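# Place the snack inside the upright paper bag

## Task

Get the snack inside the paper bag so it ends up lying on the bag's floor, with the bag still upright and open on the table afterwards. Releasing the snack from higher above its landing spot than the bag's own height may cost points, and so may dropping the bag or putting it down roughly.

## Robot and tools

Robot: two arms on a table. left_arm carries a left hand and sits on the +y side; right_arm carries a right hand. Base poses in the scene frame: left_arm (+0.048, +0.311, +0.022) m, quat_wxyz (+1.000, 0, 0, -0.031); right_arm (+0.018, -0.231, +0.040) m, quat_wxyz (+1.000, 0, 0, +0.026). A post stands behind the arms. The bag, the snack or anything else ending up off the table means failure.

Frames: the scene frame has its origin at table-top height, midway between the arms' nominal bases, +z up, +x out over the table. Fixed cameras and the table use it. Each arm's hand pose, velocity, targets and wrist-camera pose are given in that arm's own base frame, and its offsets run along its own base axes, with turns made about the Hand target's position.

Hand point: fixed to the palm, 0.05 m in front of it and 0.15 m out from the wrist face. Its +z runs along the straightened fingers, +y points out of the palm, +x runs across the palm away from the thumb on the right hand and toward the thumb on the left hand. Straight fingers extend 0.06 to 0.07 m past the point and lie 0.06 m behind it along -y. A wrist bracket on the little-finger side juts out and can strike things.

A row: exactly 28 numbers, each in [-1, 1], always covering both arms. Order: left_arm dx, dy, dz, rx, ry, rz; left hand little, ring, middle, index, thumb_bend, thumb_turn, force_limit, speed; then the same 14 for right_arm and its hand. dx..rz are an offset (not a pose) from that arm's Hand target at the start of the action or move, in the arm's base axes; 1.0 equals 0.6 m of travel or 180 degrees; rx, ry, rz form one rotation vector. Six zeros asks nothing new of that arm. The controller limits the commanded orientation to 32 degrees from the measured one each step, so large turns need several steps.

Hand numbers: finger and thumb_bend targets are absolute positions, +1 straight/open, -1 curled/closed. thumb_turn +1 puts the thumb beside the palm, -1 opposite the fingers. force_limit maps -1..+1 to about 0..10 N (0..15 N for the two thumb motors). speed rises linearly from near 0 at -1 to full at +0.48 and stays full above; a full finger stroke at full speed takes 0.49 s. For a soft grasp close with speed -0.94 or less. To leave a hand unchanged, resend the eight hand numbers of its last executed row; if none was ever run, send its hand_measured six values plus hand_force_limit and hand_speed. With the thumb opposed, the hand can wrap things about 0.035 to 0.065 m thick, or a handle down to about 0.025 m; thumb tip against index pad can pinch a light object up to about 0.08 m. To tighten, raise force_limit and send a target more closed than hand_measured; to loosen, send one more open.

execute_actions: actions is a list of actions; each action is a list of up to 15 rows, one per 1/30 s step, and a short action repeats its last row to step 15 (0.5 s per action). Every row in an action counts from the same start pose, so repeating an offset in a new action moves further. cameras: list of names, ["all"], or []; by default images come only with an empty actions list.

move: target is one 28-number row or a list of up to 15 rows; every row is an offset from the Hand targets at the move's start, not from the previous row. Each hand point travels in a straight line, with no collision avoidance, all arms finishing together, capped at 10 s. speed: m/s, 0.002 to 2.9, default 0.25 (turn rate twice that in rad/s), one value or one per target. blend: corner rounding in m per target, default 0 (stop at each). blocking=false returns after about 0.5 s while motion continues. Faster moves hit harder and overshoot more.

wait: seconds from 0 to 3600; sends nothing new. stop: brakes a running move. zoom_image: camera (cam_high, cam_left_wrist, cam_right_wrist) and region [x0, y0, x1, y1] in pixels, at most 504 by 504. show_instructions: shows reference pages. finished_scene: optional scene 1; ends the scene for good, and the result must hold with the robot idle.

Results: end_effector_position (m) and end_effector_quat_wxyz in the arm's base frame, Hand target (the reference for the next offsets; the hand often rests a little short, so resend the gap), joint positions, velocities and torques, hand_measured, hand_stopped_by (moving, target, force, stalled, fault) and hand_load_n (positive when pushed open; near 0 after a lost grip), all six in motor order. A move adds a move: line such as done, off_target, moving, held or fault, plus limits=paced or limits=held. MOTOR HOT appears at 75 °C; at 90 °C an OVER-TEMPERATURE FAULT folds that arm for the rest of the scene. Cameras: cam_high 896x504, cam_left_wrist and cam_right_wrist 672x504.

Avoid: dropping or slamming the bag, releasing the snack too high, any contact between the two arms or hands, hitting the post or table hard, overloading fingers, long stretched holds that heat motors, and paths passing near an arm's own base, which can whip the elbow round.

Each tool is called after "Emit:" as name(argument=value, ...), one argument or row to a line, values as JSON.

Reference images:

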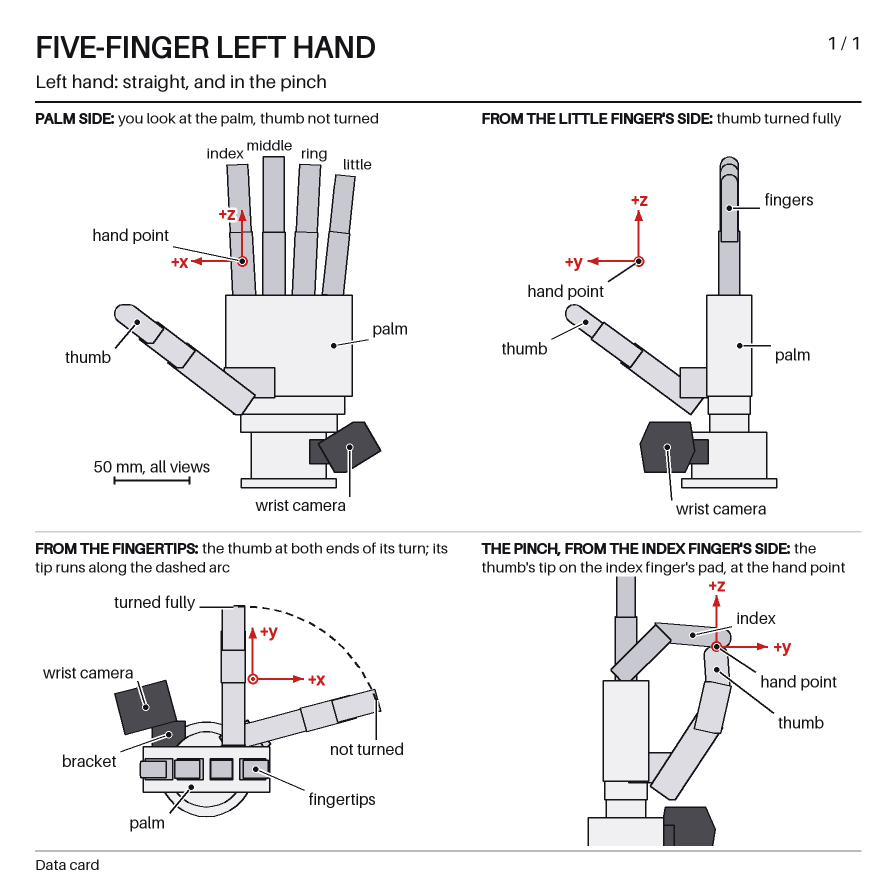

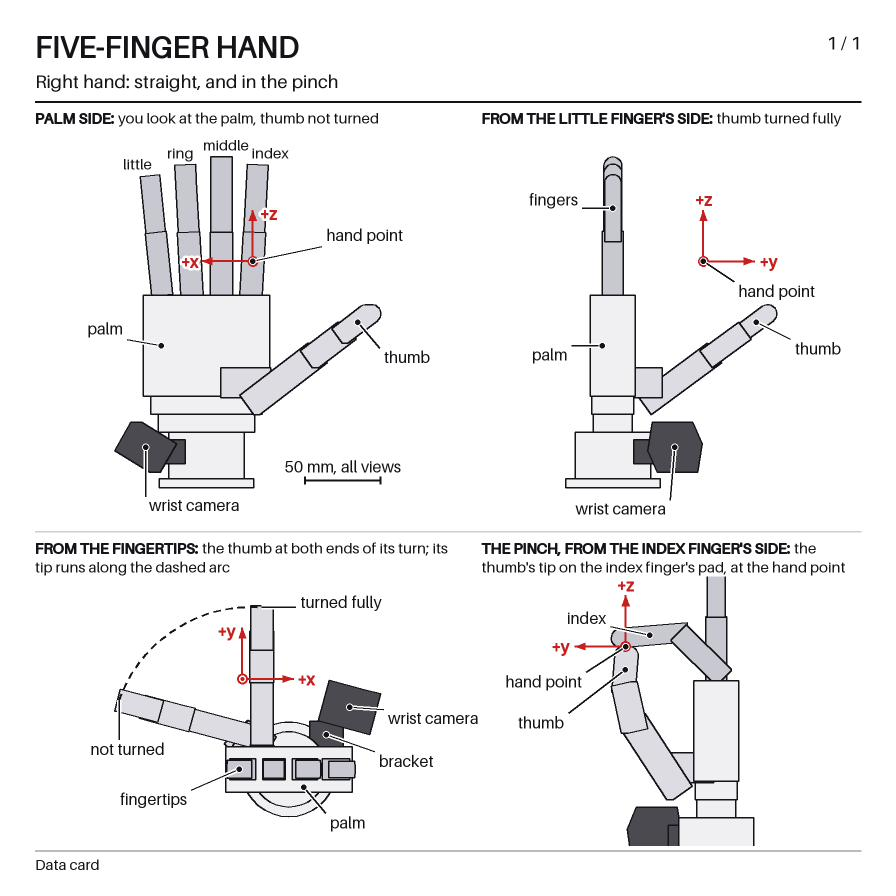

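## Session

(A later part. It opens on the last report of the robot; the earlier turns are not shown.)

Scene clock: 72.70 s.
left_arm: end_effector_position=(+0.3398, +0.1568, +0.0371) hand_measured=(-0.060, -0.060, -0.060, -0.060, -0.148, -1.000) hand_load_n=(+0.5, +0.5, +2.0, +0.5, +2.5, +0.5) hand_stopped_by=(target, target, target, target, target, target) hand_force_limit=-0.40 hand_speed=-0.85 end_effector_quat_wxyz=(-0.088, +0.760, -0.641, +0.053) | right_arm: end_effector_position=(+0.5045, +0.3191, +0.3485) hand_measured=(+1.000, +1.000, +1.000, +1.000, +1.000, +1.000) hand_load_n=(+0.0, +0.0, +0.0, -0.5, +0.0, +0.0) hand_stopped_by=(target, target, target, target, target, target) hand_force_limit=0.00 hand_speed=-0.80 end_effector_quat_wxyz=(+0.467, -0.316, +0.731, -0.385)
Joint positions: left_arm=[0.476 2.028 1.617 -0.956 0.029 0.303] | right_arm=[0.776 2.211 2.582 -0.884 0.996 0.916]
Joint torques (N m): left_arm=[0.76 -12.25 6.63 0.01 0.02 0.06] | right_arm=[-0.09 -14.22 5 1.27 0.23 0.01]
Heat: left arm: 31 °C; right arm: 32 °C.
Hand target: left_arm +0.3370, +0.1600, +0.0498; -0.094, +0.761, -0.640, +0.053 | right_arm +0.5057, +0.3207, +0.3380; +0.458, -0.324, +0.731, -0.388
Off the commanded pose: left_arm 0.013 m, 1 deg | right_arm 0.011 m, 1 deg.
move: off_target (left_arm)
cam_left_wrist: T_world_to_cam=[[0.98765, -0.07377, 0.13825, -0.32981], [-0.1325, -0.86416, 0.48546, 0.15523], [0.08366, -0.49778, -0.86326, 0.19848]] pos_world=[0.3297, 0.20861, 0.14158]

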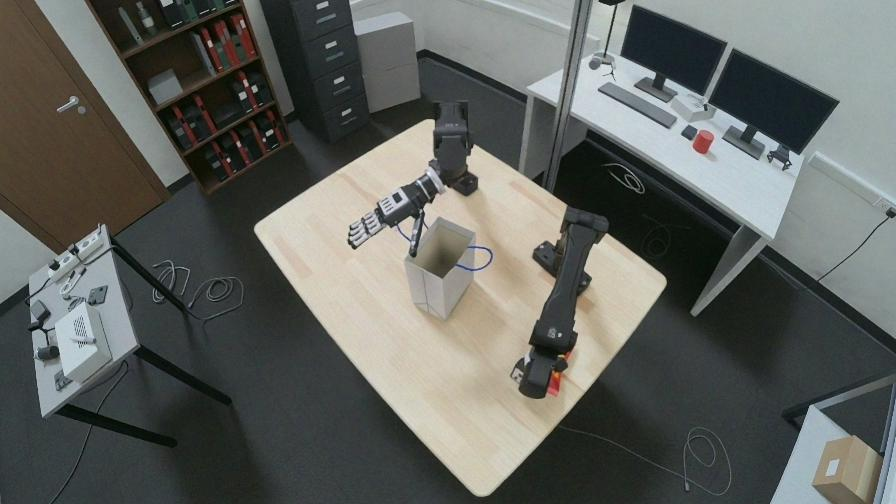

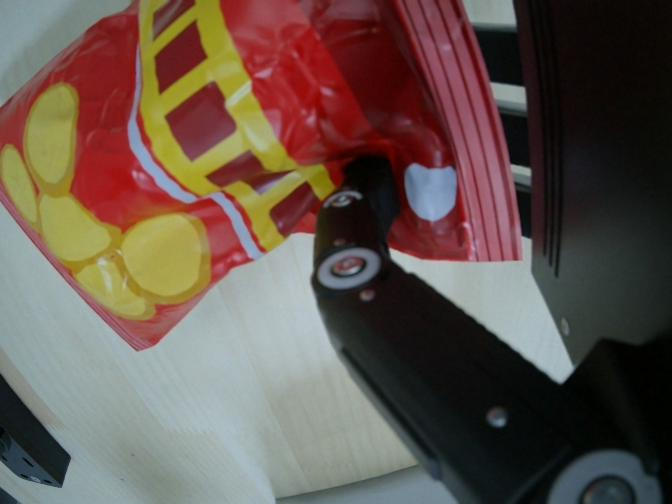

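Emit:
move(
  target=[
    [0.105,-0.1833,0.583,0.0262,-0.4181,-0.0562,-0.06,-0.06,-0.06,-0.06,-0.15,-1,-0.4,-0.85, -0.143,-0.7345,0.02,0,0,0,1,1,1,1,1,1,0,-0.8],
  ],
  speed=0.2,
  cameras=["cam_high","cam_left_wrist","cam_right_wrist"],
)

Scene clock: 78.43 s.
left_arm: end_effector_position=(+0.3996, +0.0537, +0.3945) hand_measured=(-0.060, -0.060, -0.060, -0.060, -0.148, -1.000) hand_load_n=(+0.0, +0.0, +0.5, +0.5, +2.0, +0.0) hand_stopped_by=(target, target, target, target, target, target) hand_force_limit=-0.40 hand_speed=-0.85 end_effector_quat_wxyz=(+0.483, -0.519, +0.515, -0.480) | right_arm: end_effector_position=(+0.4150, -0.1168, +0.3541) hand_measured=(+1.000, +1.000, +1.000, +1.000, +1.000, +1.000) hand_load_n=(+0.0, +0.0, +0.0, +0.0, +0.0, +0.0) hand_stopped_by=(target, target, target, target, target, target) hand_force_limit=0.00 hand_speed=-0.80 end_effector_quat_wxyz=(+0.461, -0.320, +0.730, -0.391)
Joint positions: left_arm=[0.373 1.201 1.409 -0.283 0.365 0.027] | right_arm=[-0.478 1.315 1.447 -0.409 -0.181 0.404]
Joint torques (N m): left_arm=[-0.77 -3.9 4.71 1.95 0.07 -0.1] | right_arm=[-0.39 -4.46 7.69 1.71 -0.16 -0.08]
Heat: left arm: 31 °C; right arm: 32 °C.
Hand target: left_arm +0.4001, +0.0499, +0.3996; +0.489, -0.510, +0.512, -0.489 | right_arm +0.4200, -0.1201, +0.3500; +0.458, -0.324, +0.731, -0.388
Off the commanded pose: left_arm 0.006 m, 2 deg | right_arm 0.007 m, 1 deg.
move: done
cam_left_wrist: T_world_to_cam=[[0.1213, -0.23674, 0.96397, -0.41679], [-0.56339, -0.81598, -0.1295, 0.31274], [0.81724, -0.52738, -0.23236, -0.08966]] pos_world=[0.30003, 0.10924, 0.42144]
cam_right_wrist: T_world_to_cam=[[-0.23081, 0.24671, -0.9412, 0.45161], [-0.21405, 0.93075, 0.29646, 0.09094], [0.94916, 0.26989, -0.16202, -0.18914]] pos_world=[0.30323, -0.14501, 0.36745]

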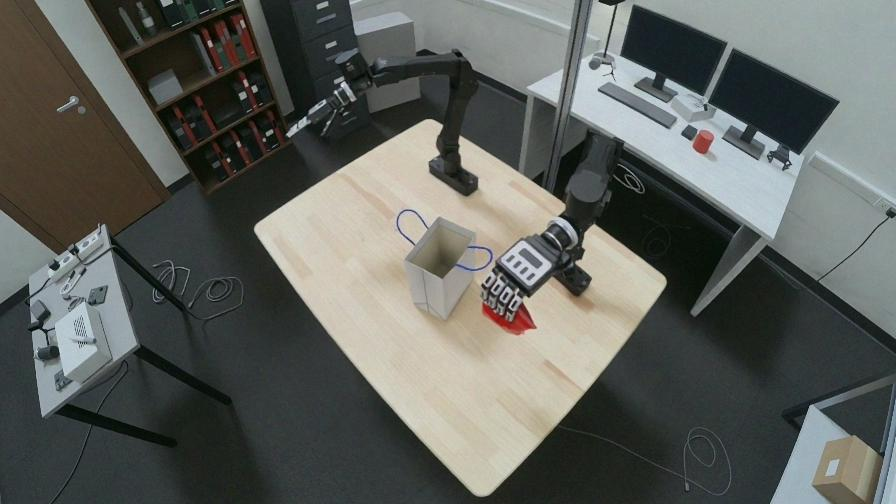

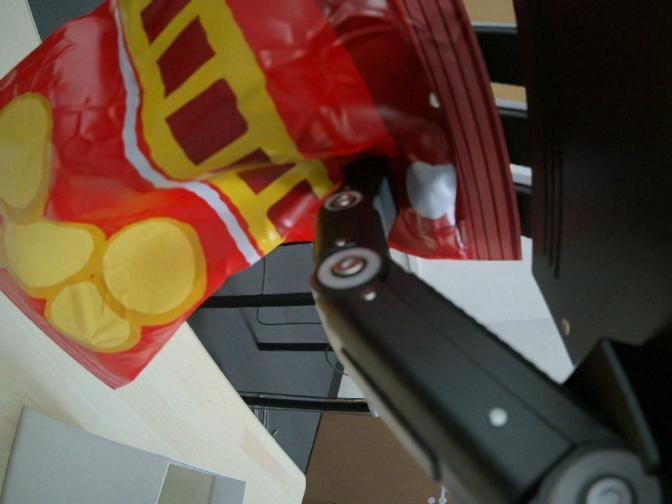

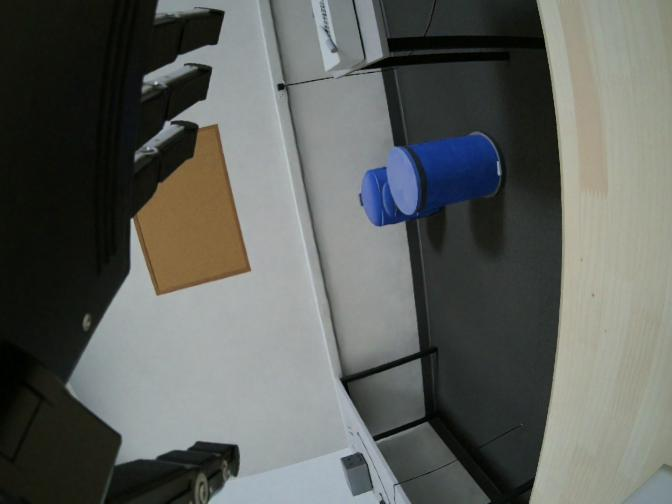

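Emit:
zoom_image(
  camera="cam_high",
  region=[380, 190, 560, 350],
)

Emit:
zoom_image(
  camera="cam_left_wrist",
  region=[0, 0, 504, 504],
)

Scaled by 2.800 from the camera's image (finer frame: 1280x720).

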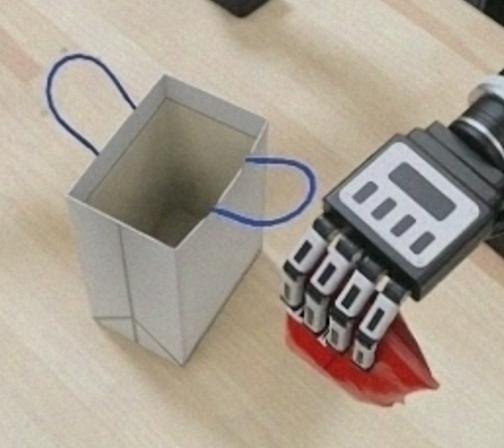

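Scaled by 1.000.

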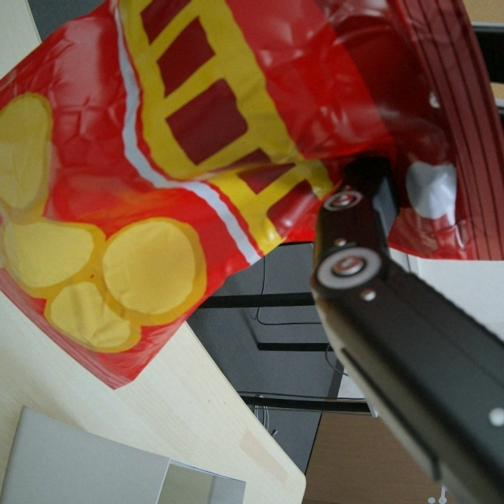

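Emit:
move(
  target=[
    [0,0,0.067,0,0,0,-0.06,-0.06,-0.06,-0.06,-0.15,-1,-0.4,-0.85, 0,0,0,0,0,0,1,1,1,1,1,1,0,-0.8],
    [-0.117,-0.4143,0.067,0.1093,-0.0087,-0.368,-0.06,-0.06,-0.06,-0.06,-0.15,-1,-0.4,-0.85, 0,0,0,0,0,0,1,1,1,1,1,1,0,-0.8],
  ],
  speed=0.18,
  blend=0.02,
  cameras=["cam_high","cam_left_wrist","cam_right_wrist"],
)

Emit:
zoom_image(
  camera="cam_high",
  region=[340, 110, 560, 330],
)

Scene clock: 91.10 s.
left_arm: end_effector_position=(+0.3301, -0.1949, +0.4375) hand_measured=(-0.060, -0.060, -0.060, -0.060, -0.148, -1.000) hand_load_n=(+0.0, +0.5, +0.5, +0.5, +2.0, +0.5) hand_stopped_by=(target, target, target, target, target, target) hand_force_limit=-0.40 hand_speed=-0.85 end_effector_quat_wxyz=(+0.228, -0.070, +0.772, -0.589) | right_arm: end_effector_position=(+0.4150, -0.1167, +0.3541) hand_measured=(+1.000, +1.000, +1.000, +1.000, +1.000, +1.000) hand_load_n=(+0.0, +0.0, +0.0, +0.0, +0.0, +0.0) hand_stopped_by=(target, target, target, target, target, target) hand_force_limit=0.00 hand_speed=-0.80 end_effector_quat_wxyz=(+0.461, -0.320, +0.730, -0.390)
Joint positions: left_arm=[-0.119 1.59 2.175 -0.947 0.961 0.58] | right_arm=[-0.478 1.315 1.447 -0.409 -0.182 0.404]
Joint torques (N m): left_arm=[-0.73 -3.82 5.85 1.26 0.42 0.08] | right_arm=[-0.31 -4.4 7.84 1.75 -0.15 -0.1]
Heat: left arm: 32 °C; right arm: 30 °C.
Hand target: left_arm +0.3298, -0.1988, +0.4397; +0.225, -0.057, +0.772, -0.592 | right_arm +0.4200, -0.1201, +0.3500; +0.458, -0.324, +0.731, -0.388
Off the commanded pose: left_arm 0.004 m, 2 deg | right_arm 0.007 m, 1 deg.
move: done
cam_left_wrist: T_world_to_cam=[[-0.345, -0.42191, 0.83843, -0.3358], [-0.93473, 0.2355, -0.26612, 0.46354], [-0.08517, -0.87552, -0.47563, 0.18249]] pos_world=[0.33297, -0.09107, 0.49169]
cam_right_wrist: T_world_to_cam=[[-0.23105, 0.24629, -0.94125, 0.45164], [-0.21484, 0.93063, 0.29625, 0.09117], [0.94892, 0.27067, -0.16211, -0.18905]] pos_world=[0.30333, -0.14491, 0.36745]

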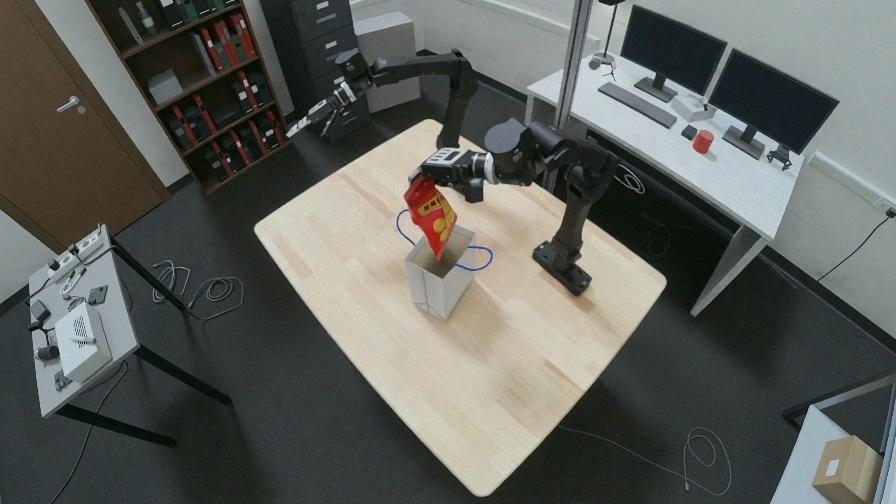

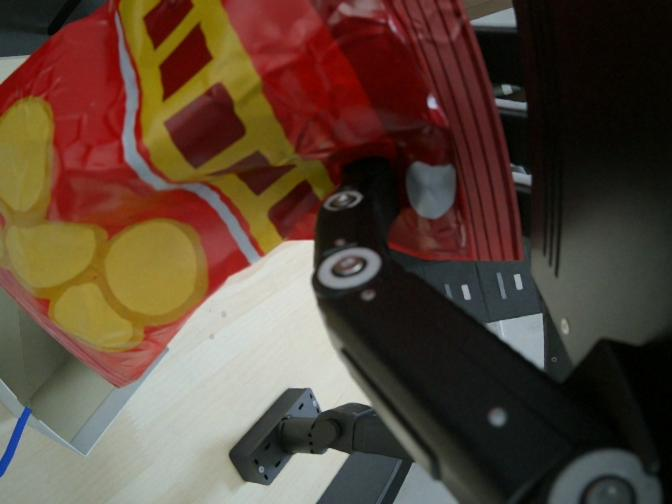

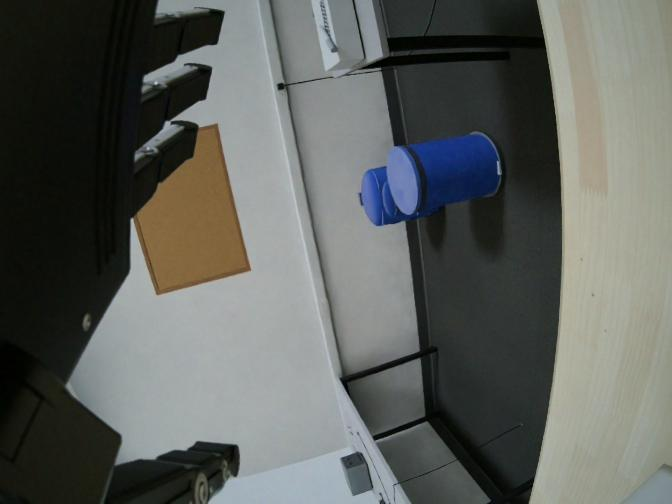

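Scaled by 2.291 from the camera's image (finer frame: 1280x720).

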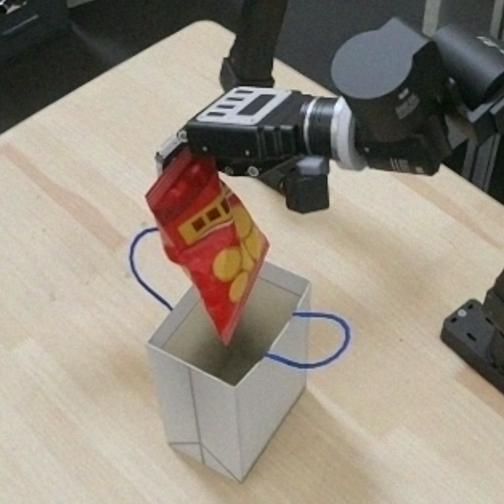

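Emit:
move(
  target=[
    [-0.0242,-0.017,-0.1,0,0,0,-0.06,-0.06,-0.06,-0.06,-0.15,-1,-0.4,-0.85, 0,0,0,0,0,0,1,1,1,1,1,1,0,-0.8],
  ],
  speed=0.12,
  cameras=["cam_high","cam_left_wrist"],
)

Emit:
zoom_image(
  camera="cam_high",
  region=[370, 150, 530, 330],
)

Scene clock: 94.93 s.
left_arm: end_effector_position=(+0.3179, -0.2072, +0.3754) hand_measured=(-0.060, -0.060, -0.060, -0.060, -0.148, -1.000) hand_load_n=(+0.0, +0.0, +1.0, +0.5, +2.0, +0.5) hand_stopped_by=(target, target, target, target, target, target) hand_force_limit=-0.40 hand_speed=-0.85 end_effector_quat_wxyz=(+0.218, -0.064, +0.776, -0.588) | right_arm: end_effector_position=(+0.4150, -0.1167, +0.3541) hand_measured=(+1.000, +1.000, +1.000, +1.000, +1.000, +1.000) hand_load_n=(+0.0, +0.0, +0.0, +0.0, +0.0, -0.5) hand_stopped_by=(target, target, target, target, target, target) hand_force_limit=0.00 hand_speed=-0.80 end_effector_quat_wxyz=(+0.461, -0.320, +0.730, -0.390)
Joint positions: left_arm=[-0.168 1.394 1.693 -0.664 0.933 0.572] | right_arm=[-0.478 1.315 1.447 -0.409 -0.182 0.404]
Joint torques (N m): left_arm=[-0.54 -5.78 4.33 1.56 0.22 -0.06] | right_arm=[-0.29 -4.45 7.76 1.71 -0.17 -0.09]
Heat: left arm: 33 °C; right arm: 30 °C.
Hand target: left_arm +0.3153, -0.2089, +0.3798; +0.226, -0.057, +0.771, -0.592 | right_arm +0.4200, -0.1201, +0.3500; +0.458, -0.324, +0.731, -0.388
Off the commanded pose: left_arm 0.005 m, 1 deg | right_arm 0.007 m, 1 deg.
move: done
cam_left_wrist: T_world_to_cam=[[-0.34556, -0.42066, 0.83883, -0.29286], [-0.93217, 0.25672, -0.25527, 0.43802], [-0.10797, -0.87013, -0.48084, 0.15145]] pos_world=[0.32346, -0.10386, 0.43029]

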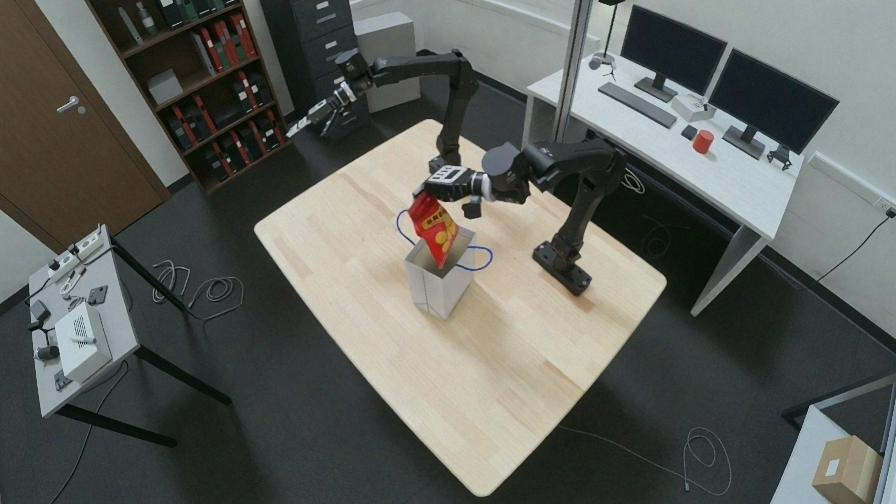

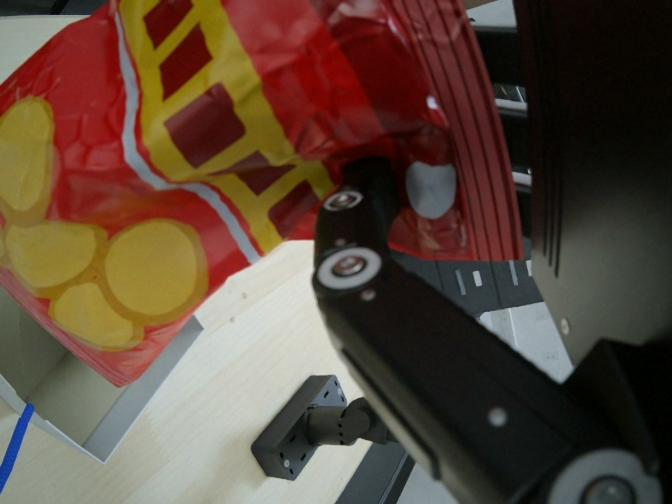

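Scaled by 2.800 from the camera's image (finer frame: 1280x720).

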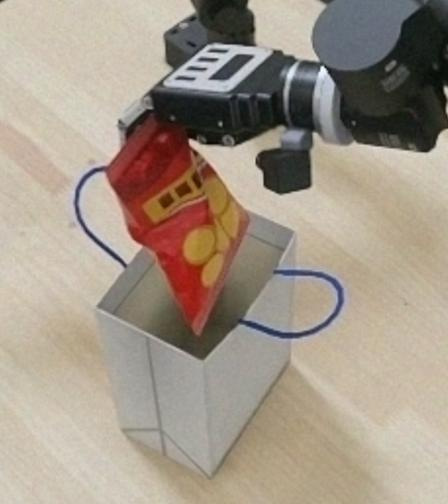

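Emit:
move(
  target=[
    [0.0,0.0,-0.2,0,0,0,-0.06,-0.06,-0.06,-0.06,-0.15,-1,-0.4,-0.85, 0,0,0,0,0,0,1,1,1,1,1,1,0,-0.8],
  ],
  speed=0.1,
  cameras=["cam_high","cam_left_wrist"],
)

Emit:
zoom_image(
  camera="cam_high",
  region=[380, 180, 520, 330],
)

Scene clock: 97.97 s.
left_arm: end_effector_position=(+0.3176, -0.2069, +0.2568) hand_measured=(-0.060, -0.060, -0.060, -0.060, -0.148, -1.000) hand_load_n=(+0.0, +0.0, +1.0, +0.5, +2.5, +0.5) hand_stopped_by=(target, target, target, target, target, target) hand_force_limit=-0.40 hand_speed=-0.85 end_effector_quat_wxyz=(+0.220, -0.064, +0.776, -0.588) | right_arm: end_effector_position=(+0.4150, -0.1167, +0.3541) hand_measured=(+1.000, +1.000, +1.000, +1.000, +1.000, +1.000) hand_load_n=(+0.0, +0.0, +0.0, +0.0, -0.5, +0.0) hand_stopped_by=(target, target, target, target, target, target) hand_force_limit=0.00 hand_speed=-0.80 end_effector_quat_wxyz=(+0.461, -0.320, +0.730, -0.390)
Joint positions: left_arm=[-0.168 1.254 1.091 -0.2 0.932 0.572] | right_arm=[-0.478 1.315 1.447 -0.409 -0.182 0.404]
Joint torques (N m): left_arm=[-0.55 -5.22 4.94 1.55 0.24 -0.07] | right_arm=[-0.29 -4.45 7.73 1.71 -0.1 -0.05]
Heat: left arm: 33 °C; right arm: 30 °C.
Hand target: left_arm +0.3154, -0.2089, +0.2598; +0.226, -0.057, +0.771, -0.592 | right_arm +0.4200, -0.1201, +0.3500; +0.458, -0.324, +0.731, -0.388
Off the commanded pose: left_arm 0.004 m, 1 deg | right_arm 0.007 m, 1 deg.
move: done
cam_left_wrist: T_world_to_cam=[[-0.34707, -0.42143, 0.83782, -0.19276], [-0.93193, 0.25508, -0.25775, 0.40755], [-0.10509, -0.87025, -0.48127, 0.0938]] pos_world=[0.32276, -0.10356, 0.31169]

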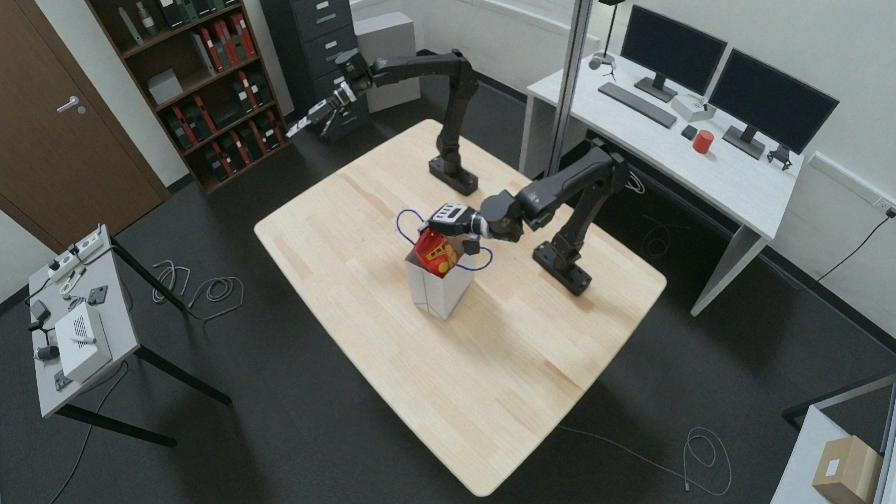

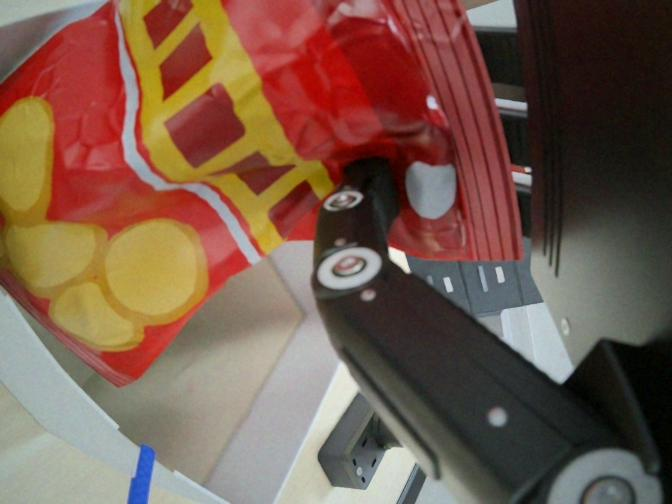

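Scaled by 3.360 from the camera's image (finer frame: 1280x720).

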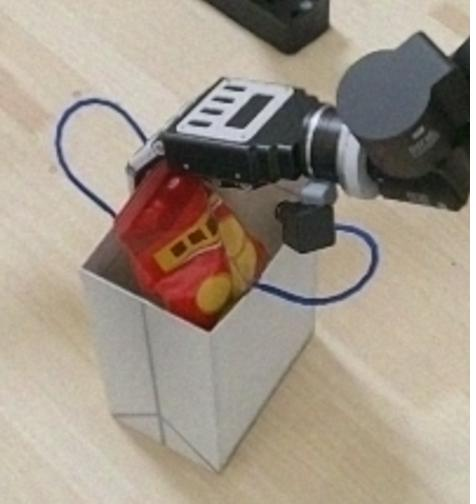

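Emit:
move(
  target=[
    [0.0,0.0,-0.025,0,0,0,-0.06,-0.06,-0.06,-0.06,-0.15,-1,-0.4,-0.85, 0,0,0,0,0,0,1,1,1,1,1,1,0,-0.8],
  ],
  speed=0.06,
  cameras=["cam_high","cam_left_wrist"],
)

Emit:
zoom_image(
  camera="cam_high",
  region=[380, 180, 520, 330],
)

Scene clock: 99.23 s.
left_arm: end_effector_position=(+0.3177, -0.2069, +0.2417) hand_measured=(-0.060, -0.060, -0.060, -0.060, -0.148, -1.000) hand_load_n=(+0.0, +0.0, +1.0, +0.5, +2.0, +0.5) hand_stopped_by=(target, target, target, target, target, target) hand_force_limit=-0.40 hand_speed=-0.85 end_effector_quat_wxyz=(+0.220, -0.064, +0.776, -0.588) | right_arm: end_effector_position=(+0.4150, -0.1167, +0.3541) hand_measured=(+1.000, +1.000, +1.000, +1.000, +1.000, +1.000) hand_load_n=(+0.0, +0.0, +0.0, +0.0, +0.0, +0.0) hand_stopped_by=(target, target, target, target, target, target) hand_force_limit=0.00 hand_speed=-0.80 end_effector_quat_wxyz=(+0.461, -0.320, +0.730, -0.390)
Joint positions: left_arm=[-0.168 1.252 1.03 -0.141 0.932 0.572] | right_arm=[-0.478 1.315 1.447 -0.409 -0.182 0.404]
Joint torques (N m): left_arm=[-0.58 -5.34 5 1.55 0.26 -0.06] | right_arm=[-0.29 -4.1 7.76 1.69 -0.12 -0.08]
Heat: left arm: 33 °C; right arm: 30 °C.
Hand target: left_arm +0.3154, -0.2089, +0.2448; +0.226, -0.057, +0.771, -0.592 | right_arm +0.4200, -0.1201, +0.3500; +0.458, -0.324, +0.731, -0.388
Off the commanded pose: left_arm 0.004 m, 1 deg | right_arm 0.007 m, 1 deg.
move: done
cam_left_wrist: T_world_to_cam=[[-0.34676, -0.42145, 0.83794, -0.18022], [-0.93203, 0.2551, -0.25739, 0.4038], [-0.10528, -0.87023, -0.48126, 0.08653]] pos_world=[0.32296, -0.10366, 0.29659]

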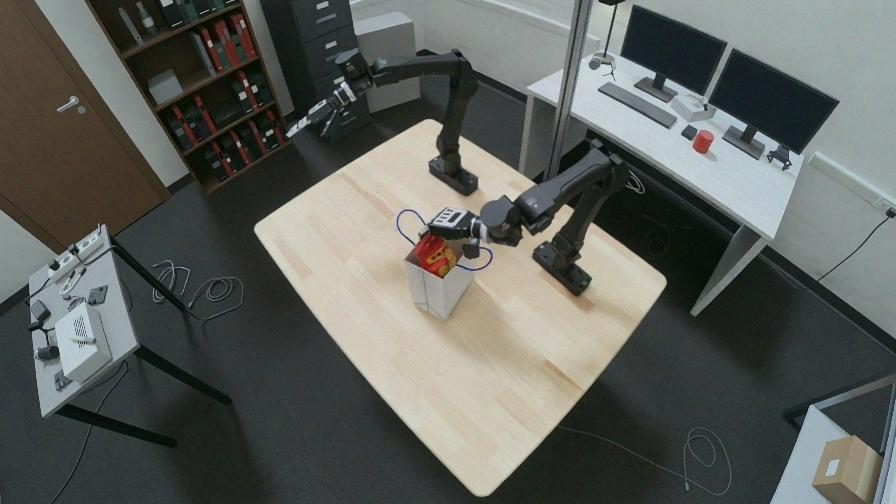

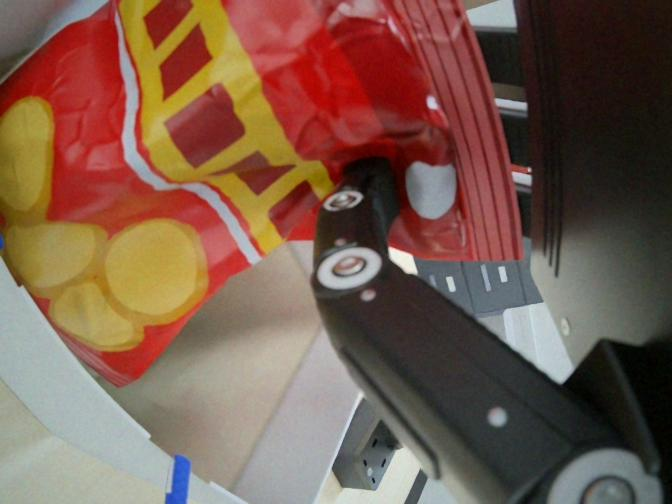

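Scaled by 3.360 from the camera's image (finer frame: 1280x720).

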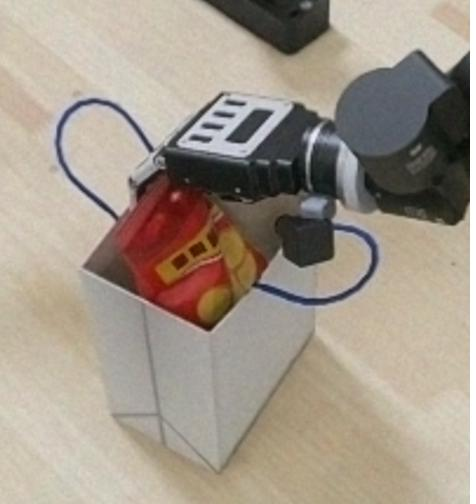

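Emit:
zoom_image(
  camera="cam_left_wrist",
  region=[0, 180, 420, 504],
)

Scaled by 1.200 from the camera's image (finer frame: 960x720).

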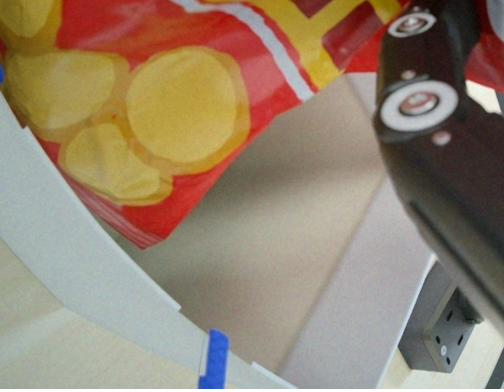

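Emit:
move(
  target=[
    [0.0,0.0,0,0,0,0,-0.06,-0.06,-0.06,-0.06,0.15,-1,-0.4,-0.93, 0,0,0,0,0,0,1,1,1,1,1,1,0,-0.8],
  ],
  speed=0.06,
  cameras=["cam_high","cam_left_wrist"],
)

Emit:
zoom_image(
  camera="cam_high",
  region=[380, 180, 520, 330],
)

Scene clock: 103.33 s.
left_arm: end_effector_position=(+0.3180, -0.2070, +0.2420) hand_measured=(-0.060, -0.060, -0.060, -0.060, +0.150, -1.000) hand_load_n=(+0.0, +0.0, +0.5, +0.5, +1.0, +0.5) hand_stopped_by=(target, target, target, target, target, target) hand_force_limit=-0.40 hand_speed=-0.93 end_effector_quat_wxyz=(+0.221, -0.063, +0.775, -0.588) | right_arm: end_effector_position=(+0.4150, -0.1167, +0.3541) hand_measured=(+1.000, +1.000, +1.000, +1.000, +1.000, +1.000) hand_load_n=(+0.0, +0.0, +0.0, +0.0, +0.0, +0.0) hand_stopped_by=(target, target, target, target, target, target) hand_force_limit=0.00 hand_speed=-0.80 end_effector_quat_wxyz=(+0.461, -0.320, +0.730, -0.390)
Joint positions: left_arm=[-0.168 1.252 1.03 -0.139 0.932 0.572] | right_arm=[-0.478 1.315 1.447 -0.409 -0.182 0.404]
Joint torques (N m): left_arm=[-0.55 -5.34 4.96 1.56 0.25 -0.07] | right_arm=[-0.49 -4.52 7.69 1.69 -0.07 -0.13]
Heat: left arm: 33 °C; right arm: 30 °C.
Hand target: left_arm +0.3154, -0.2089, +0.2449; +0.226, -0.057, +0.771, -0.592 | right_arm +0.4200, -0.1201, +0.3500; +0.458, -0.324, +0.731, -0.388
Off the commanded pose: left_arm 0.004 m, 1 deg | right_arm 0.007 m, 1 deg.
move: done
cam_left_wrist: T_world_to_cam=[[-0.34865, -0.42114, 0.83731, -0.17957], [-0.93144, 0.25501, -0.25959, 0.40451], [-0.1042, -0.87041, -0.48118, 0.0863]] pos_world=[0.32316, -0.10366, 0.29689]

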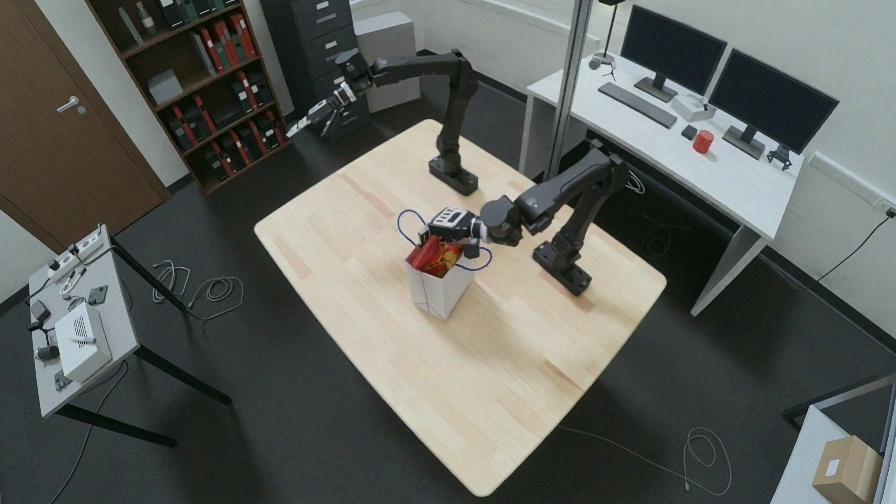

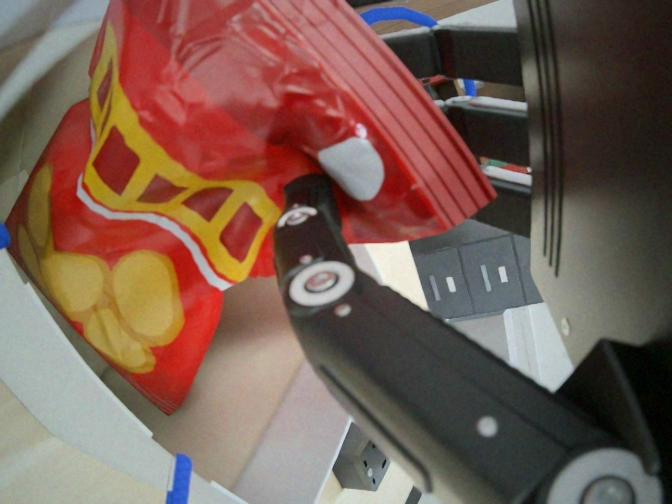

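Scaled by 3.360 from the camera's image (finer frame: 1280x720).

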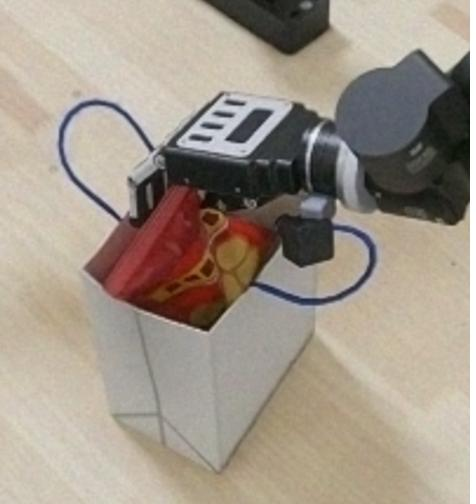

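Emit:
move(
  target=[
    [0.0,0.0,0,0,0,0,-0.06,-0.06,-0.06,-0.06,0.45,-1,-0.4,-0.9, 0,0,0,0,0,0,1,1,1,1,1,1,0,-0.8],
  ],
  speed=0.06,
  cameras=["cam_high","cam_left_wrist"],
)

Emit:
zoom_image(
  camera="cam_high",
  region=[380, 180, 520, 330],
)

Scene clock: 105.83 s.
left_arm: end_effector_position=(+0.3193, -0.2072, +0.2436) hand_measured=(-0.060, -0.060, -0.060, -0.060, +0.450, -1.000) hand_load_n=(+0.0, +0.0, +0.0, +0.0, +0.0, +0.0) hand_stopped_by=(target, target, target, target, target, target) hand_force_limit=-0.40 hand_speed=-0.90 end_effector_quat_wxyz=(+0.224, -0.060, +0.774, -0.589) | right_arm: end_effector_position=(+0.4150, -0.1167, +0.3541) hand_measured=(+1.000, +1.000, +1.000, +1.000, +1.000, +1.000) hand_load_n=(+0.0, +0.0, +0.0, -0.5, +0.0, +0.0) hand_stopped_by=(target, target, target, target, target, target) hand_force_limit=0.00 hand_speed=-0.80 end_effector_quat_wxyz=(+0.461, -0.320, +0.730, -0.390)
Joint positions: left_arm=[-0.168 1.252 1.03 -0.129 0.932 0.572] | right_arm=[-0.478 1.315 1.447 -0.409 -0.182 0.404]
Joint torques (N m): left_arm=[-0.58 -5.31 4.93 1.45 0.23 -0.06] | right_arm=[-0.27 -4.26 7.73 1.74 -0.12 -0.11]
Heat: left arm: 33 °C; right arm: 30 °C.
Hand target: left_arm +0.3154, -0.2089, +0.2448; +0.226, -0.057, +0.771, -0.592 | right_arm +0.4200, -0.1201, +0.3500; +0.458, -0.324, +0.731, -0.388
Off the commanded pose: left_arm 0.004 m, 1 deg | right_arm 0.007 m, 1 deg.
move: done
cam_left_wrist: T_world_to_cam=[[-0.35687, -0.41977, 0.83453, -0.17696], [-0.92885, 0.25452, -0.26918, 0.40763], [-0.09941, -0.87121, -0.48073, 0.08525]] pos_world=[0.32395, -0.10376, 0.29838]

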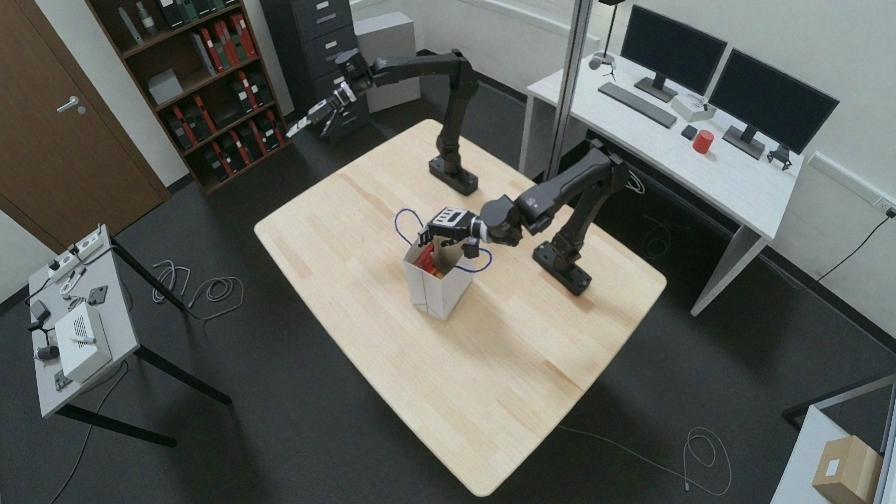

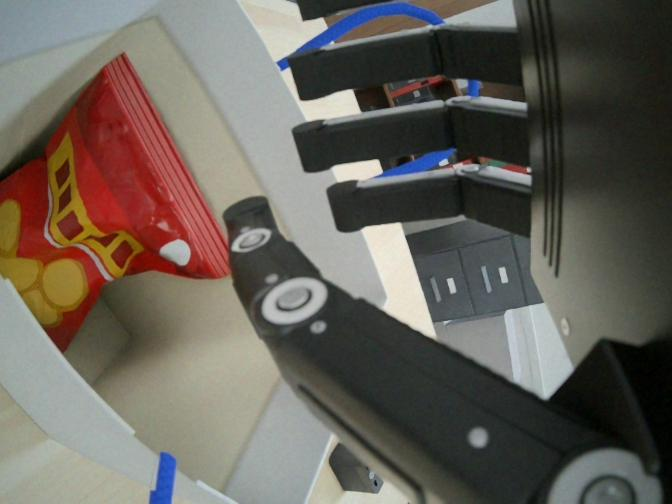

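Scaled by 3.360 from the camera's image (finer frame: 1280x720).

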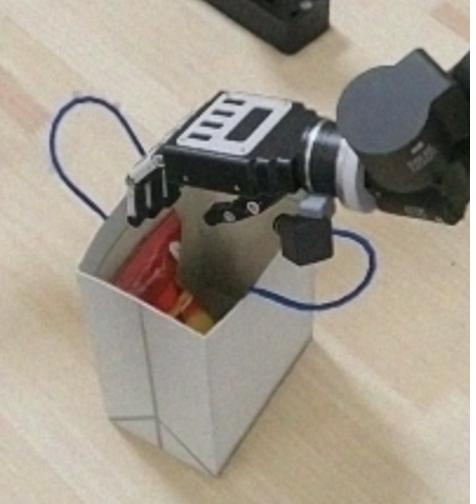

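Emit:
move(
  target=[
    [0.0,0.0,0.3,0,0,0,-0.06,-0.06,-0.06,-0.06,0.45,-1,-0.4,-0.9, 0,0,0,0,0,0,1,1,1,1,1,1,0,-0.8],
  ],
  speed=0.1,
  cameras=["cam_high","cam_left_wrist"],
)

Emit:
zoom_image(
  camera="cam_high",
  region=[380, 180, 520, 330],
)

Scene clock: 108.87 s.
left_arm: end_effector_position=(+0.3144, -0.2070, +0.4255) hand_measured=(-0.060, -0.060, -0.060, -0.060, +0.450, -1.000) hand_load_n=(+0.0, +0.0, +0.0, +0.0, +0.0, +0.0) hand_stopped_by=(target, target, target, target, target, target) hand_force_limit=-0.40 hand_speed=-0.90 end_effector_quat_wxyz=(+0.229, -0.060, +0.769, -0.593) | right_arm: end_effector_position=(+0.4150, -0.1167, +0.3541) hand_measured=(+1.000, +1.000, +1.000, +1.000, +1.000, +1.000) hand_load_n=(+0.0, +0.0, +0.0, +0.0, +0.0, +0.0) hand_stopped_by=(target, target, target, target, target, target) hand_force_limit=0.00 hand_speed=-0.80 end_effector_quat_wxyz=(+0.461, -0.320, +0.730, -0.390)
Joint positions: left_arm=[-0.168 1.48 1.98 -0.827 0.932 0.555] | right_arm=[-0.478 1.315 1.447 -0.409 -0.182 0.404]
Joint torques (N m): left_arm=[-0.55 -3.15 5.93 1.18 0.22 0.08] | right_arm=[-0.17 -4.52 8.05 1.75 -0.1 -0.08]
Heat: left arm: 33 °C; right arm: 30 °C.
Hand target: left_arm +0.3154, -0.2089, +0.4248; +0.226, -0.057, +0.771, -0.592 | right_arm +0.4200, -0.1201, +0.3500; +0.458, -0.324, +0.731, -0.388
Off the commanded pose: left_arm 0.002 m, 1 deg | right_arm 0.007 m, 1 deg.
move: done
cam_left_wrist: T_world_to_cam=[[-0.36347, -0.41181, 0.83565, -0.32722], [-0.92704, 0.24856, -0.28073, 0.45495], [-0.0921, -0.87672, -0.47211, 0.16526]] pos_world=[0.31804, -0.10295, 0.47918]

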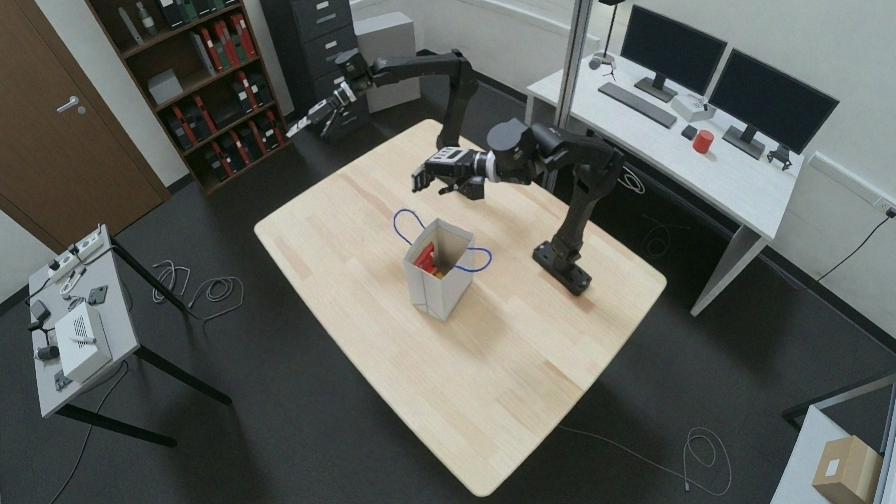

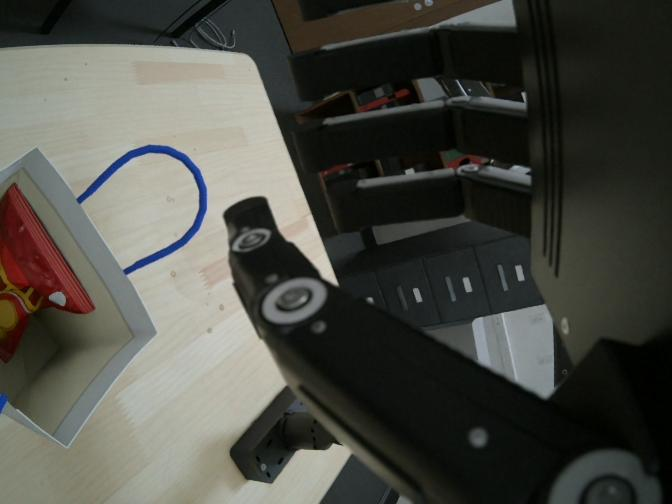

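Scaled by 3.360 from the camera's image (finer frame: 1280x720).

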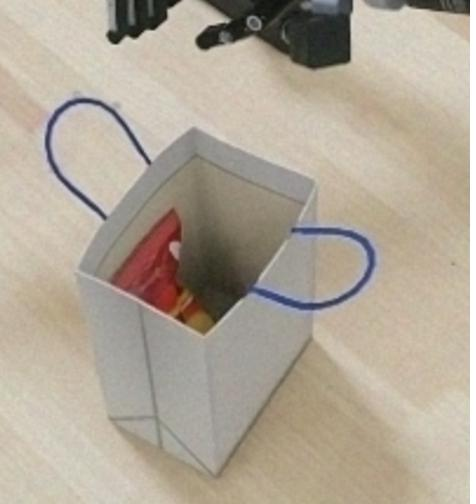

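Emit:
zoom_image(
  camera="cam_left_wrist",
  region=[0, 130, 240, 460],
)

Scaled by 1.527 from the camera's image (finer frame: 960x720).

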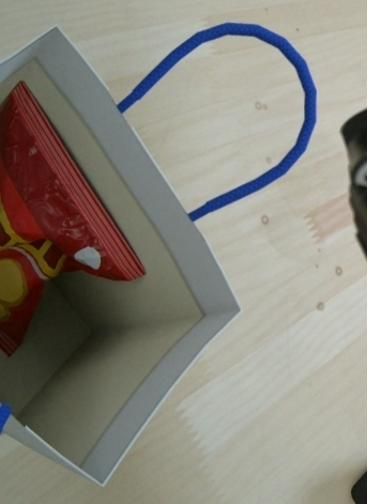

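Emit:
finished_scene(
)

The scene is finished: the task was done.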